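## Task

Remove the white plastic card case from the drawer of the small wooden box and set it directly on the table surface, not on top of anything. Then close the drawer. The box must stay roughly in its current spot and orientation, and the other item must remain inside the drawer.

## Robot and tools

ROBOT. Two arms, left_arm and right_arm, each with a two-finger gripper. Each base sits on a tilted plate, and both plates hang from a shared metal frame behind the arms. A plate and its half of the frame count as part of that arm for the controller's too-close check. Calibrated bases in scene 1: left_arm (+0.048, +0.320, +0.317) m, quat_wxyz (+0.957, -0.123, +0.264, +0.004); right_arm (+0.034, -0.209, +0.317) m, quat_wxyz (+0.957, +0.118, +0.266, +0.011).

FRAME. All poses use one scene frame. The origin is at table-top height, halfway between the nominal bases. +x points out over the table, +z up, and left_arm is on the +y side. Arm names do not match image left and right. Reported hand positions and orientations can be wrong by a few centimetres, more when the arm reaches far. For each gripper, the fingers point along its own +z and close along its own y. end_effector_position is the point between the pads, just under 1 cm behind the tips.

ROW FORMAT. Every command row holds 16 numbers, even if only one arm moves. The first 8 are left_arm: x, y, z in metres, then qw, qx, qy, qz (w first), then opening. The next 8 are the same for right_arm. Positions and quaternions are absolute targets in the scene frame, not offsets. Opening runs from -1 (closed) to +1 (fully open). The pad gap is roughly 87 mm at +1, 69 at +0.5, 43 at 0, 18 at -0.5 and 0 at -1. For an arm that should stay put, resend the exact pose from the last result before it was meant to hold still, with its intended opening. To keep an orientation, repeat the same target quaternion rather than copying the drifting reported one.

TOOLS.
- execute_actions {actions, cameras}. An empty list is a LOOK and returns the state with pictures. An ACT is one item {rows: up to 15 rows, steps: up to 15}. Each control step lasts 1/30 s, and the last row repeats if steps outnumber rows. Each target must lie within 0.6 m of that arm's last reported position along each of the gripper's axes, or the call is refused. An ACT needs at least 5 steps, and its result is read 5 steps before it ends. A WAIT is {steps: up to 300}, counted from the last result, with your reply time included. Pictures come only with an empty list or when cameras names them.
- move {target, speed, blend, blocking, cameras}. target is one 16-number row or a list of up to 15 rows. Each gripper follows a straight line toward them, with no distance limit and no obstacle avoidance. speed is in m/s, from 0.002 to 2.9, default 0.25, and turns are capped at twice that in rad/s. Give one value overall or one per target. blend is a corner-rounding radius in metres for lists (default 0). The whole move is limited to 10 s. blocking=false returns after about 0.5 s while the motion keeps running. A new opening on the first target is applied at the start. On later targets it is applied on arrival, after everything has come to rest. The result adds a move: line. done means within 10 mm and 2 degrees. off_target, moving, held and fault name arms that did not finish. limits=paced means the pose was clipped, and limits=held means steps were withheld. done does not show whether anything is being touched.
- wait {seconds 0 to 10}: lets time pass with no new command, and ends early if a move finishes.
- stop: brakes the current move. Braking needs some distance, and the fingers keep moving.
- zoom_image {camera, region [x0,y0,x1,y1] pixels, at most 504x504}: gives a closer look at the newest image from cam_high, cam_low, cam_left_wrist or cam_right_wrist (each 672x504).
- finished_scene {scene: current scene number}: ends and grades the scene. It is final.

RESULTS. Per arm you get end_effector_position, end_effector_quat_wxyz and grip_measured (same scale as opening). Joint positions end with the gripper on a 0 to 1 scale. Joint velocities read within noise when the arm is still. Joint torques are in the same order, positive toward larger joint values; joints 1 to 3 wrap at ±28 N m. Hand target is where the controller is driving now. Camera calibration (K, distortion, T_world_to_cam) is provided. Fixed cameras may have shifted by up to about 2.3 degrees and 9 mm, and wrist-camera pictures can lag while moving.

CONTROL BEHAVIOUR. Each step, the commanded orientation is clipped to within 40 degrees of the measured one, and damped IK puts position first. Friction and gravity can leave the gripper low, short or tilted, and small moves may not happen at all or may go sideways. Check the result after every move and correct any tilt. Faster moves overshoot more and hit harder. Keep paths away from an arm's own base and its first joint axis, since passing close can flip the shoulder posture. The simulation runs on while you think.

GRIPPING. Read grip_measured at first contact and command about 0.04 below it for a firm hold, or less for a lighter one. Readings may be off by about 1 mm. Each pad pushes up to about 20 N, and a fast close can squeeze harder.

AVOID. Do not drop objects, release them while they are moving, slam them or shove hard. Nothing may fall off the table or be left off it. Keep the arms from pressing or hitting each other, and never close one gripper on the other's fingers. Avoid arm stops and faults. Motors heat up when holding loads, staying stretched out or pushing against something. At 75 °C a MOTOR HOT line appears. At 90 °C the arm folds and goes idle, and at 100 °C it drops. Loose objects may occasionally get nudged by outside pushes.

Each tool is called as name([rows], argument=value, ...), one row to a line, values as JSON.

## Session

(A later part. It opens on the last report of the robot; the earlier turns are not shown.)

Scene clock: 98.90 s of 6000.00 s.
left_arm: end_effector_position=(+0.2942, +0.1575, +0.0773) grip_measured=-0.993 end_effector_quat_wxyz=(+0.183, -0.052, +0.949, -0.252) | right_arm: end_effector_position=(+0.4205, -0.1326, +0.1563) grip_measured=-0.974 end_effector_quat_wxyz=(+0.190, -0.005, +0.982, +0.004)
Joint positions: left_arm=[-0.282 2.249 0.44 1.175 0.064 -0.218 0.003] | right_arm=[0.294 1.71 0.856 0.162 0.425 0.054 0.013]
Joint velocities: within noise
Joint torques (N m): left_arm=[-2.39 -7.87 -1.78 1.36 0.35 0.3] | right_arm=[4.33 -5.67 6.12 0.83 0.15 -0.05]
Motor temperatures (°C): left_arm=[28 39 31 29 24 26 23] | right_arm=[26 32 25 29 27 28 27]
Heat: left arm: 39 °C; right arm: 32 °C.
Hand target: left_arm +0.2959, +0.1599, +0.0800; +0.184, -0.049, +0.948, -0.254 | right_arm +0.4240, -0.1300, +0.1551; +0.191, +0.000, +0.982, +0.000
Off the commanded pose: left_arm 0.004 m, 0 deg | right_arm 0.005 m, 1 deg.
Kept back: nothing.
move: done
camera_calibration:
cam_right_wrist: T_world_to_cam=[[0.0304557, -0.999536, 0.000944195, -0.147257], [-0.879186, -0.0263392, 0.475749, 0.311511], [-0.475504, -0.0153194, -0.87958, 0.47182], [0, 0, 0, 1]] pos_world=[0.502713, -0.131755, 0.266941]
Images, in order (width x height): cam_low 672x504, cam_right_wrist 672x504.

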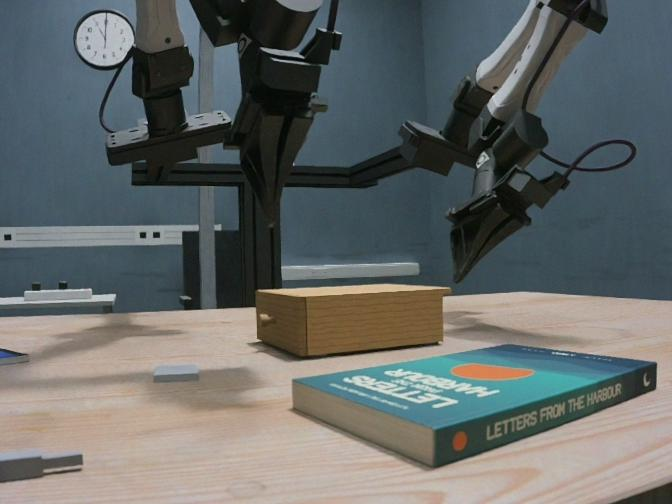

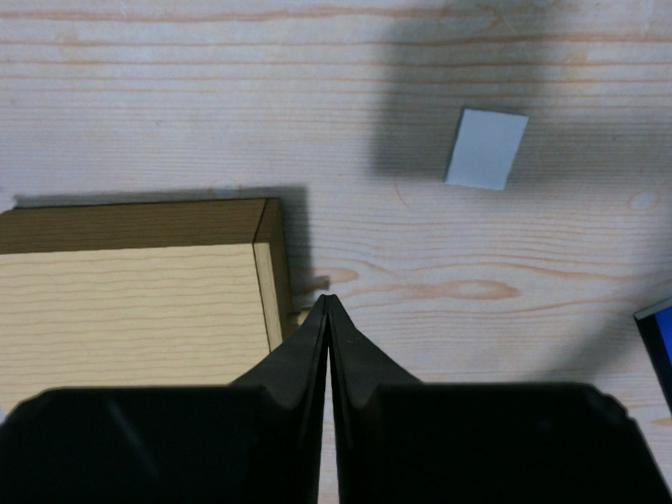

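execute_actions(actions=[], cameras=["cam_high", "cam_low"])

zoom_image(camera="cam_high", region=[265, 295, 385, 385])

zoom_image(camera="cam_low", region=[240, 270, 470, 370])

Scene clock: 101.50 s of 6000.00 s.
left_arm: end_effector_position=(+0.2941, +0.1575, +0.0773) grip_measured=-0.993 end_effector_quat_wxyz=(+0.183, -0.052, +0.949, -0.252) | right_arm: end_effector_position=(+0.4199, -0.1328, +0.1562) grip_measured=-0.974 end_effector_quat_wxyz=(+0.189, -0.005, +0.982, +0.003)
Joint positions: left_arm=[-0.282 2.249 0.44 1.175 0.064 -0.218 0.003] | right_arm=[0.294 1.71 0.856 0.16 0.426 0.055 0.013]
Joint velocities: within noise
Joint torques (N m): left_arm=[-2.44 -7.88 -1.81 1.37 0.34 0.3] | right_arm=[4.34 -5.65 6.26 0.84 0.14 -0.01]
Motor temperatures (°C): left_arm=[28 39 31 29 24 26 23] | right_arm=[26 32 26 29 27 28 27]
Heat: left arm: 39 °C; right arm: 32 °C.
Hand target: left_arm +0.2959, +0.1599, +0.0799; +0.184, -0.049, +0.948, -0.254 | right_arm +0.4240, -0.1299, +0.1551; +0.191, +0.000, +0.982, +0.000
Off the commanded pose: left_arm 0.004 m, 0 deg | right_arm 0.005 m, 1 deg.
Steps of this call (1-78: nothing new was sent). Readings (end_effector_position of left_arm | right_arm):
1: (+0.2942, +0.1575, +0.0773) | (+0.4204, -0.1327, +0.1563)
2: (+0.2942, +0.1575, +0.0773) | (+0.4203, -0.1327, +0.1563)
4: (+0.2942, +0.1575, +0.0773) | (+0.4202, -0.1328, +0.1562)
8: (+0.2942, +0.1575, +0.0773) | (+0.4201, -0.1328, +0.1562)
78: the state above
Images, in order (width x height): cam_high 672x504, cam_low 672x504.

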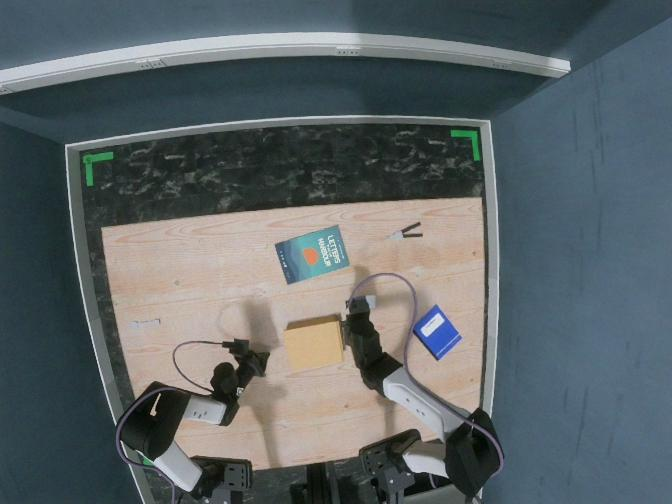

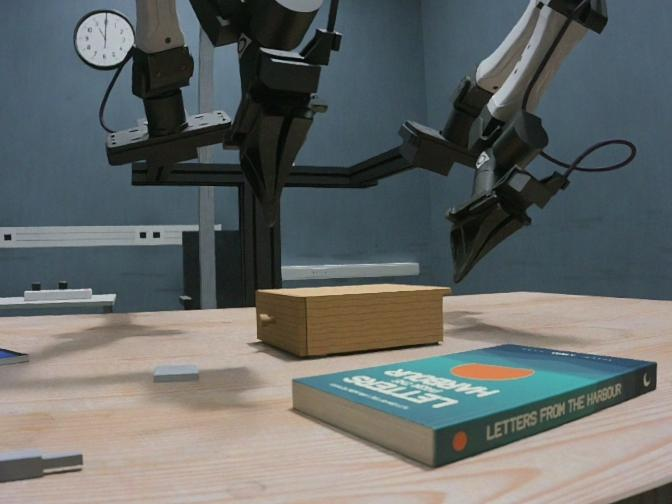

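Scaled by 4.200 from the camera's 672x504 image, which has a finer 960x720 frame.

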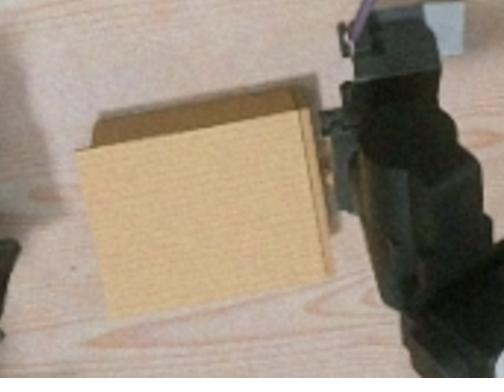

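Scaled by 2.191 from the camera's 672x504 image, which has a finer 960x720 frame.

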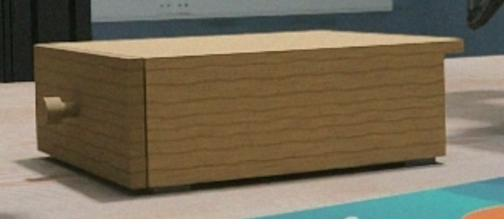

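move([
  [0.3500,0.1350,0.0520,0.1843,-0.0494,0.9482,-0.2541,-1,0.424,-0.130,0.155,0.1908,0.0,0.9816,0.0,-1],
  [0.3520,0.1030,0.0420,0.1843,-0.0494,0.9482,-0.2541,-1,0.424,-0.130,0.155,0.1908,0.0,0.9816,0.0,-1],
  [0.3520,0.0840,0.0400,0.1843,-0.0494,0.9482,-0.2541,-1,0.424,-0.130,0.155,0.1908,0.0,0.9816,0.0,-1],
], speed=[0.15, 0.12, 0.04], cameras=["cam_left_wrist", "cam_right_wrist", "cam_low"])

zoom_image(camera="cam_low", region=[240, 270, 470, 370])

Scene clock: 103.67 s of 6000.00 s.
left_arm: end_effector_position=(+0.3573, +0.0894, +0.0422) grip_measured=-0.993 end_effector_quat_wxyz=(+0.191, -0.049, +0.947, -0.253) | right_arm: end_effector_position=(+0.4199, -0.1329, +0.1562) grip_measured=-0.974 end_effector_quat_wxyz=(+0.189, -0.005, +0.982, +0.003)
Joint positions: left_arm=[-0.398 2.386 0.83 0.941 -0.029 -0.277 0.003] | right_arm=[0.294 1.71 0.856 0.159 0.427 0.055 0.013]
Joint velocities: within noise
Joint torques (N m): left_arm=[-5.75 -6.76 1.09 1.45 0.16 0.08] | right_arm=[4.29 -5.75 6.05 0.85 0.12 0]
Motor temperatures (°C): left_arm=[28 39 30 29 24 26 23] | right_arm=[26 32 26 29 27 28 27]
Heat: left arm: 39 °C; right arm: 32 °C.
Hand target: left_arm +0.3520, +0.0842, +0.0401; +0.184, -0.049, +0.948, -0.254 | right_arm +0.4239, -0.1300, +0.1551; +0.191, +0.000, +0.982, +0.000
Off the commanded pose: left_arm 0.008 m, 1 deg | right_arm 0.005 m, 1 deg.
Kept back: nothing.
move: done
camera_calibration:
cam_left_wrist: T_world_to_cam=[[-0.00111606, -0.872977, 0.48776, 0.0558826], [-0.900004, 0.213482, 0.380025, 0.311064], [-0.435881, -0.438561, -0.785921, 0.36898], [0, 0, 0, 1]] pos_world=[0.440853, 0.144198, 0.14452]
cam_right_wrist: T_world_to_cam=[[0.0298357, -0.999552, 0.00245656, -0.147543], [-0.878059, -0.0250347, 0.477898, 0.310409], [-0.477622, -0.0164154, -0.878412, 0.472021], [0, 0, 0, 1]] pos_world=[0.502407, -0.131958, 0.266647]
Images, in order (width x height): cam_low 672x504, cam_left_wrist 672x504, cam_right_wrist 672x504.

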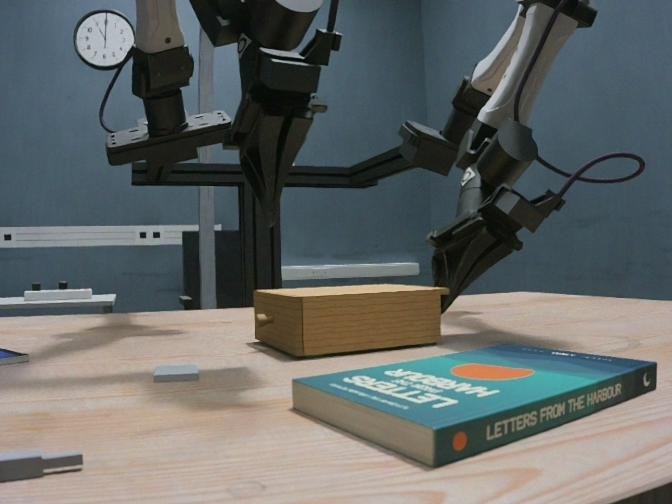

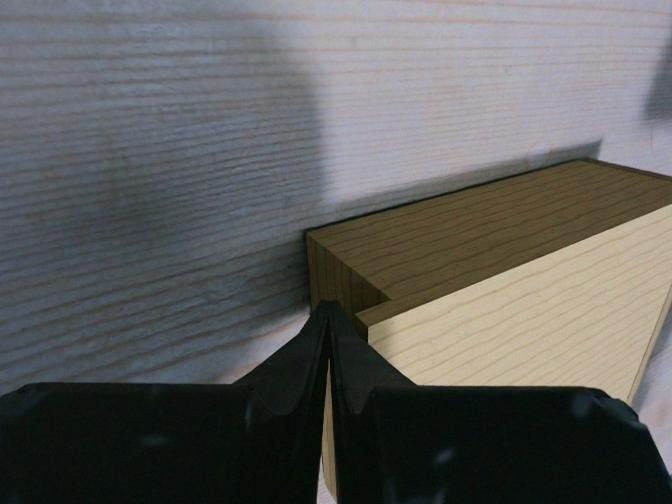

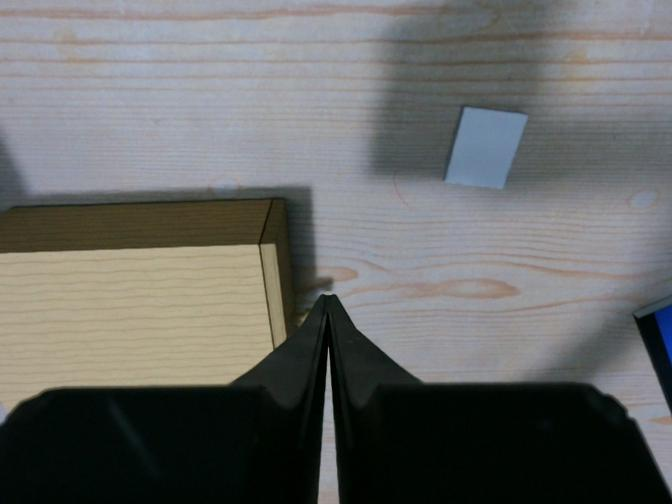

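Scaled by 2.191 from the camera's 672x504 image, which has a finer 960x720 frame.

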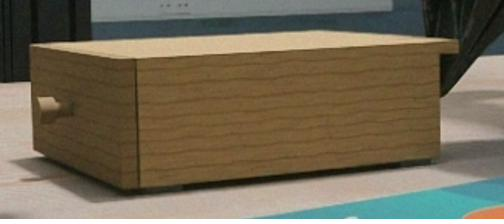

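move([
  [0.3520,0.1250,0.0450,0.1843,-0.0494,0.9482,-0.2541,-1,0.424,-0.130,0.155,0.1908,0.0,0.9816,0.0,-1],
  [0.3480,0.1600,0.0850,0.1843,-0.0494,0.9482,-0.2541,-1,0.424,-0.130,0.155,0.1908,0.0,0.9816,0.0,-1],
], speed=[0.1, 0.2], cameras=["cam_right_wrist", "cam_low", "cam_high"])

zoom_image(camera="cam_right_wrist", region=[200, 180, 350, 350])

zoom_image(camera="cam_low", region=[140, 270, 470, 400])

Scene clock: 105.80 s of 6000.00 s.
left_arm: end_effector_position=(+0.3469, +0.1574, +0.0823) grip_measured=-0.993 end_effector_quat_wxyz=(+0.184, -0.053, +0.949, -0.252) | right_arm: end_effector_position=(+0.4199, -0.1329, +0.1562) grip_measured=-0.974 end_effector_quat_wxyz=(+0.189, -0.005, +0.982, +0.003)
Joint positions: left_arm=[-0.258 2.116 0.593 0.891 0.082 -0.205 0.003] | right_arm=[0.294 1.71 0.856 0.159 0.427 0.055 0.013]
Joint velocities: within noise
Joint torques (N m): left_arm=[-2.58 -8.53 -0.23 1.38 0.33 0.33] | right_arm=[4.22 -5.75 6.12 0.84 0.14 -0.02]
Motor temperatures (°C): left_arm=[28 40 30 29 24 26 23] | right_arm=[26 32 26 29 27 27 27]
Heat: left arm: 40 °C; right arm: 32 °C.
Hand target: left_arm +0.3478, +0.1600, +0.0849; +0.184, -0.050, +0.948, -0.254 | right_arm +0.4240, -0.1300, +0.1551; +0.191, +0.000, +0.982, +0.000
Off the commanded pose: left_arm 0.004 m, 0 deg | right_arm 0.005 m, 1 deg.
Kept back: nothing.
move: done
camera_calibration:
cam_right_wrist: T_world_to_cam=[[0.0298357, -0.999552, 0.00245656, -0.147543], [-0.878059, -0.0250347, 0.477898, 0.310409], [-0.477622, -0.0164154, -0.878412, 0.472021], [0, 0, 0, 1]] pos_world=[0.502407, -0.131958, 0.266647]
Images, in order (width x height): cam_high 672x504, cam_low 672x504, cam_right_wrist 672x504.

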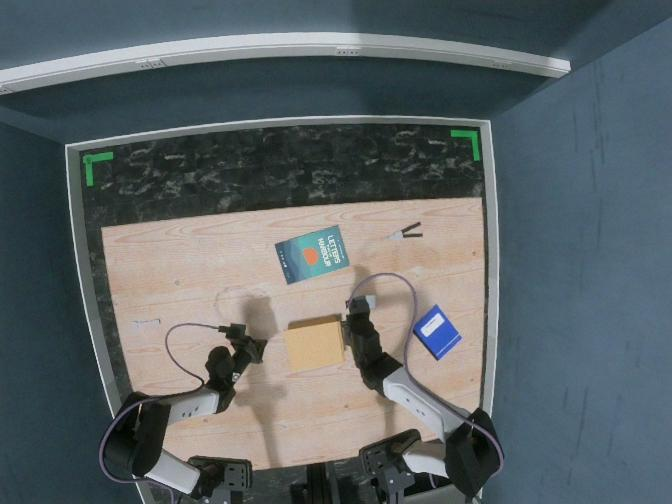

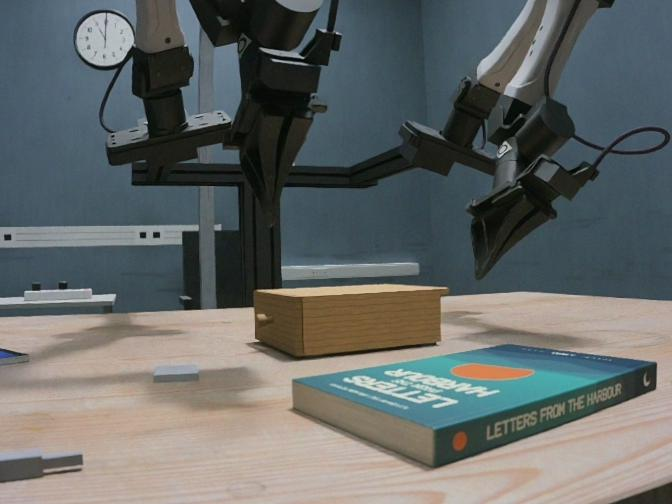

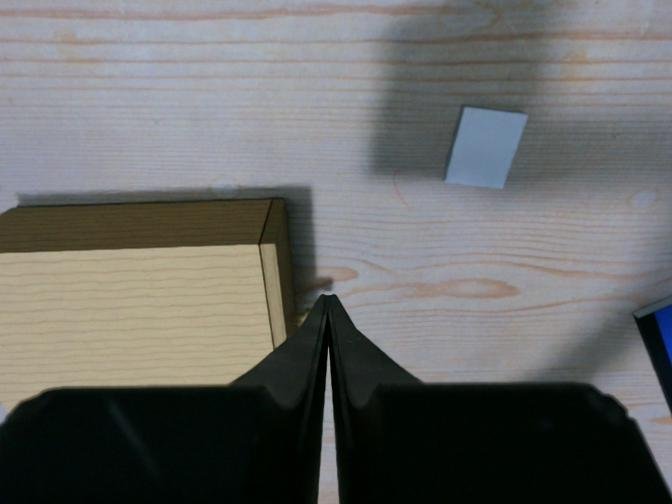

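Scaled by 2.965 from the camera's 672x504 image, which has a finer 960x720 frame.

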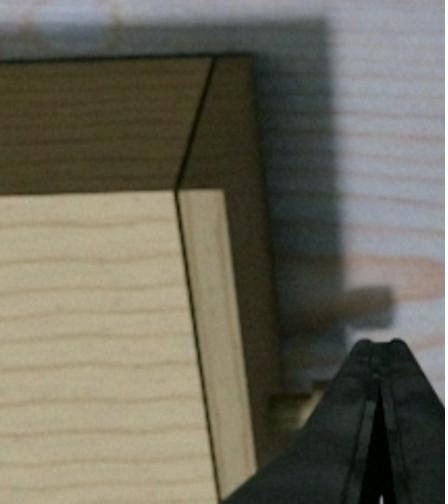

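Scaled by 1.527 from the camera's 672x504 image, which has a finer 960x720 frame.

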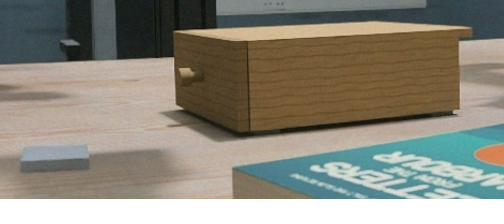

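execute_actions(actions=[])

Scene clock: 106.03 s of 6000.00 s.
left_arm: end_effector_position=(+0.3466, +0.1573, +0.0822) grip_measured=-0.993 end_effector_quat_wxyz=(+0.183, -0.052, +0.949, -0.252) | right_arm: end_effector_position=(+0.4199, -0.1329, +0.1562) grip_measured=-0.974 end_effector_quat_wxyz=(+0.189, -0.005, +0.982, +0.003)
Joint positions: left_arm=[-0.258 2.116 0.593 0.89 0.082 -0.205 0.003] | right_arm=[0.294 1.71 0.856 0.159 0.427 0.055 0.013]
Joint velocities: within noise
Joint torques (N m): left_arm=[-2.56 -8.55 -0.28 1.34 0.36 0.31] | right_arm=[4.41 -5.83 6.13 0.83 0.12 -0.02]
Motor temperatures (°C): left_arm=[28 40 30 29 24 26 23] | right_arm=[26 32 26 29 27 27 27]
Heat: left arm: 40 °C; right arm: 32 °C.
Hand target: left_arm +0.3479, +0.1600, +0.0849; +0.184, -0.050, +0.948, -0.254 | right_arm +0.4240, -0.1300, +0.1551; +0.191, +0.000, +0.982, +0.000
Off the commanded pose: left_arm 0.004 m, 0 deg | right_arm 0.005 m, 1 deg.
Steps of this call (1-7: nothing new was sent). Readings (end_effector_position of left_arm | right_arm):
1: (+0.3468, +0.1573, +0.0823) | (+0.4199, -0.1329, +0.1562)
2: (+0.3468, +0.1573, +0.0823) | (+0.4199, -0.1329, +0.1562)
4: (+0.3467, +0.1573, +0.0822) | (+0.4199, -0.1329, +0.1562)
7: the state above
camera_calibration:
cam_left_wrist: T_world_to_cam=[[0.00940649, -0.873839, 0.486125, 0.0922633], [-0.893176, 0.211243, 0.397005, 0.268341], [-0.449608, -0.437929, -0.778505, 0.429654], [0, 0, 0, 1]] pos_world=[0.431984, 0.212097, 0.183104]
cam_right_wrist: T_world_to_cam=[[0.0298357, -0.999552, 0.00245656, -0.147543], [-0.878059, -0.0250347, 0.477898, 0.310409], [-0.477622, -0.0164154, -0.878412, 0.472021], [0, 0, 0, 1]] pos_world=[0.502407, -0.131958, 0.266647]

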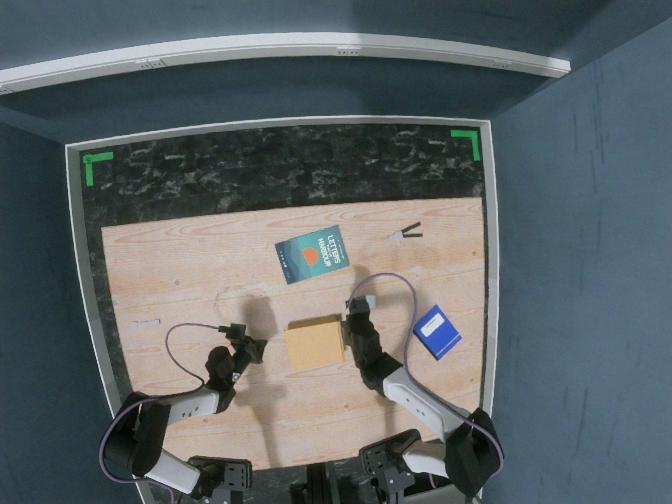

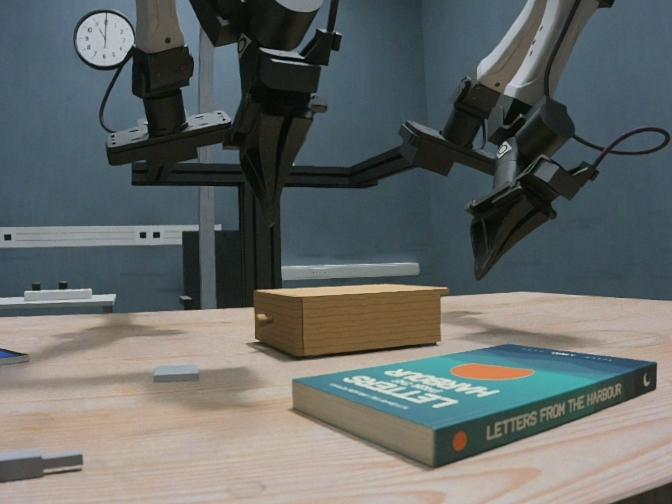

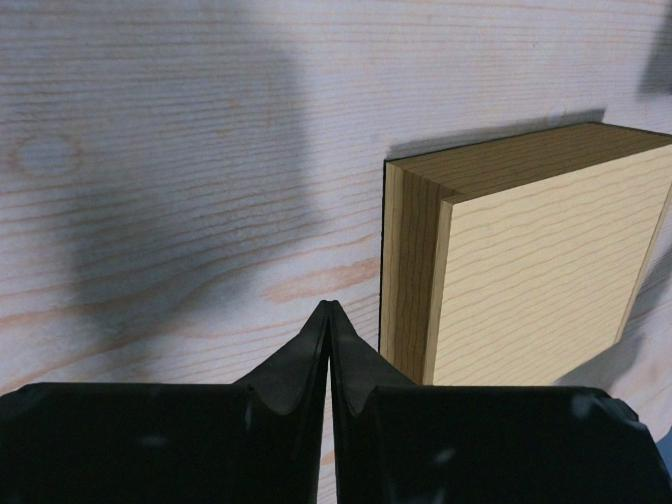

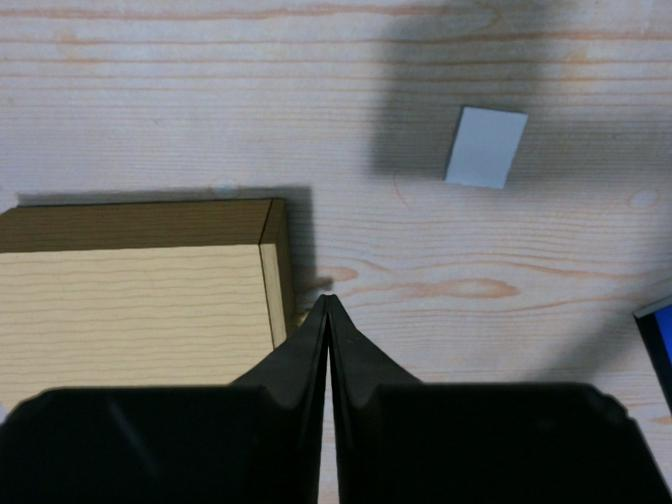

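The latest images show the card case lying alone on the table, the drawer shut and the box in place. Both arms are clear.

finished_scene(scene=2)

The scene is finished: the task was done.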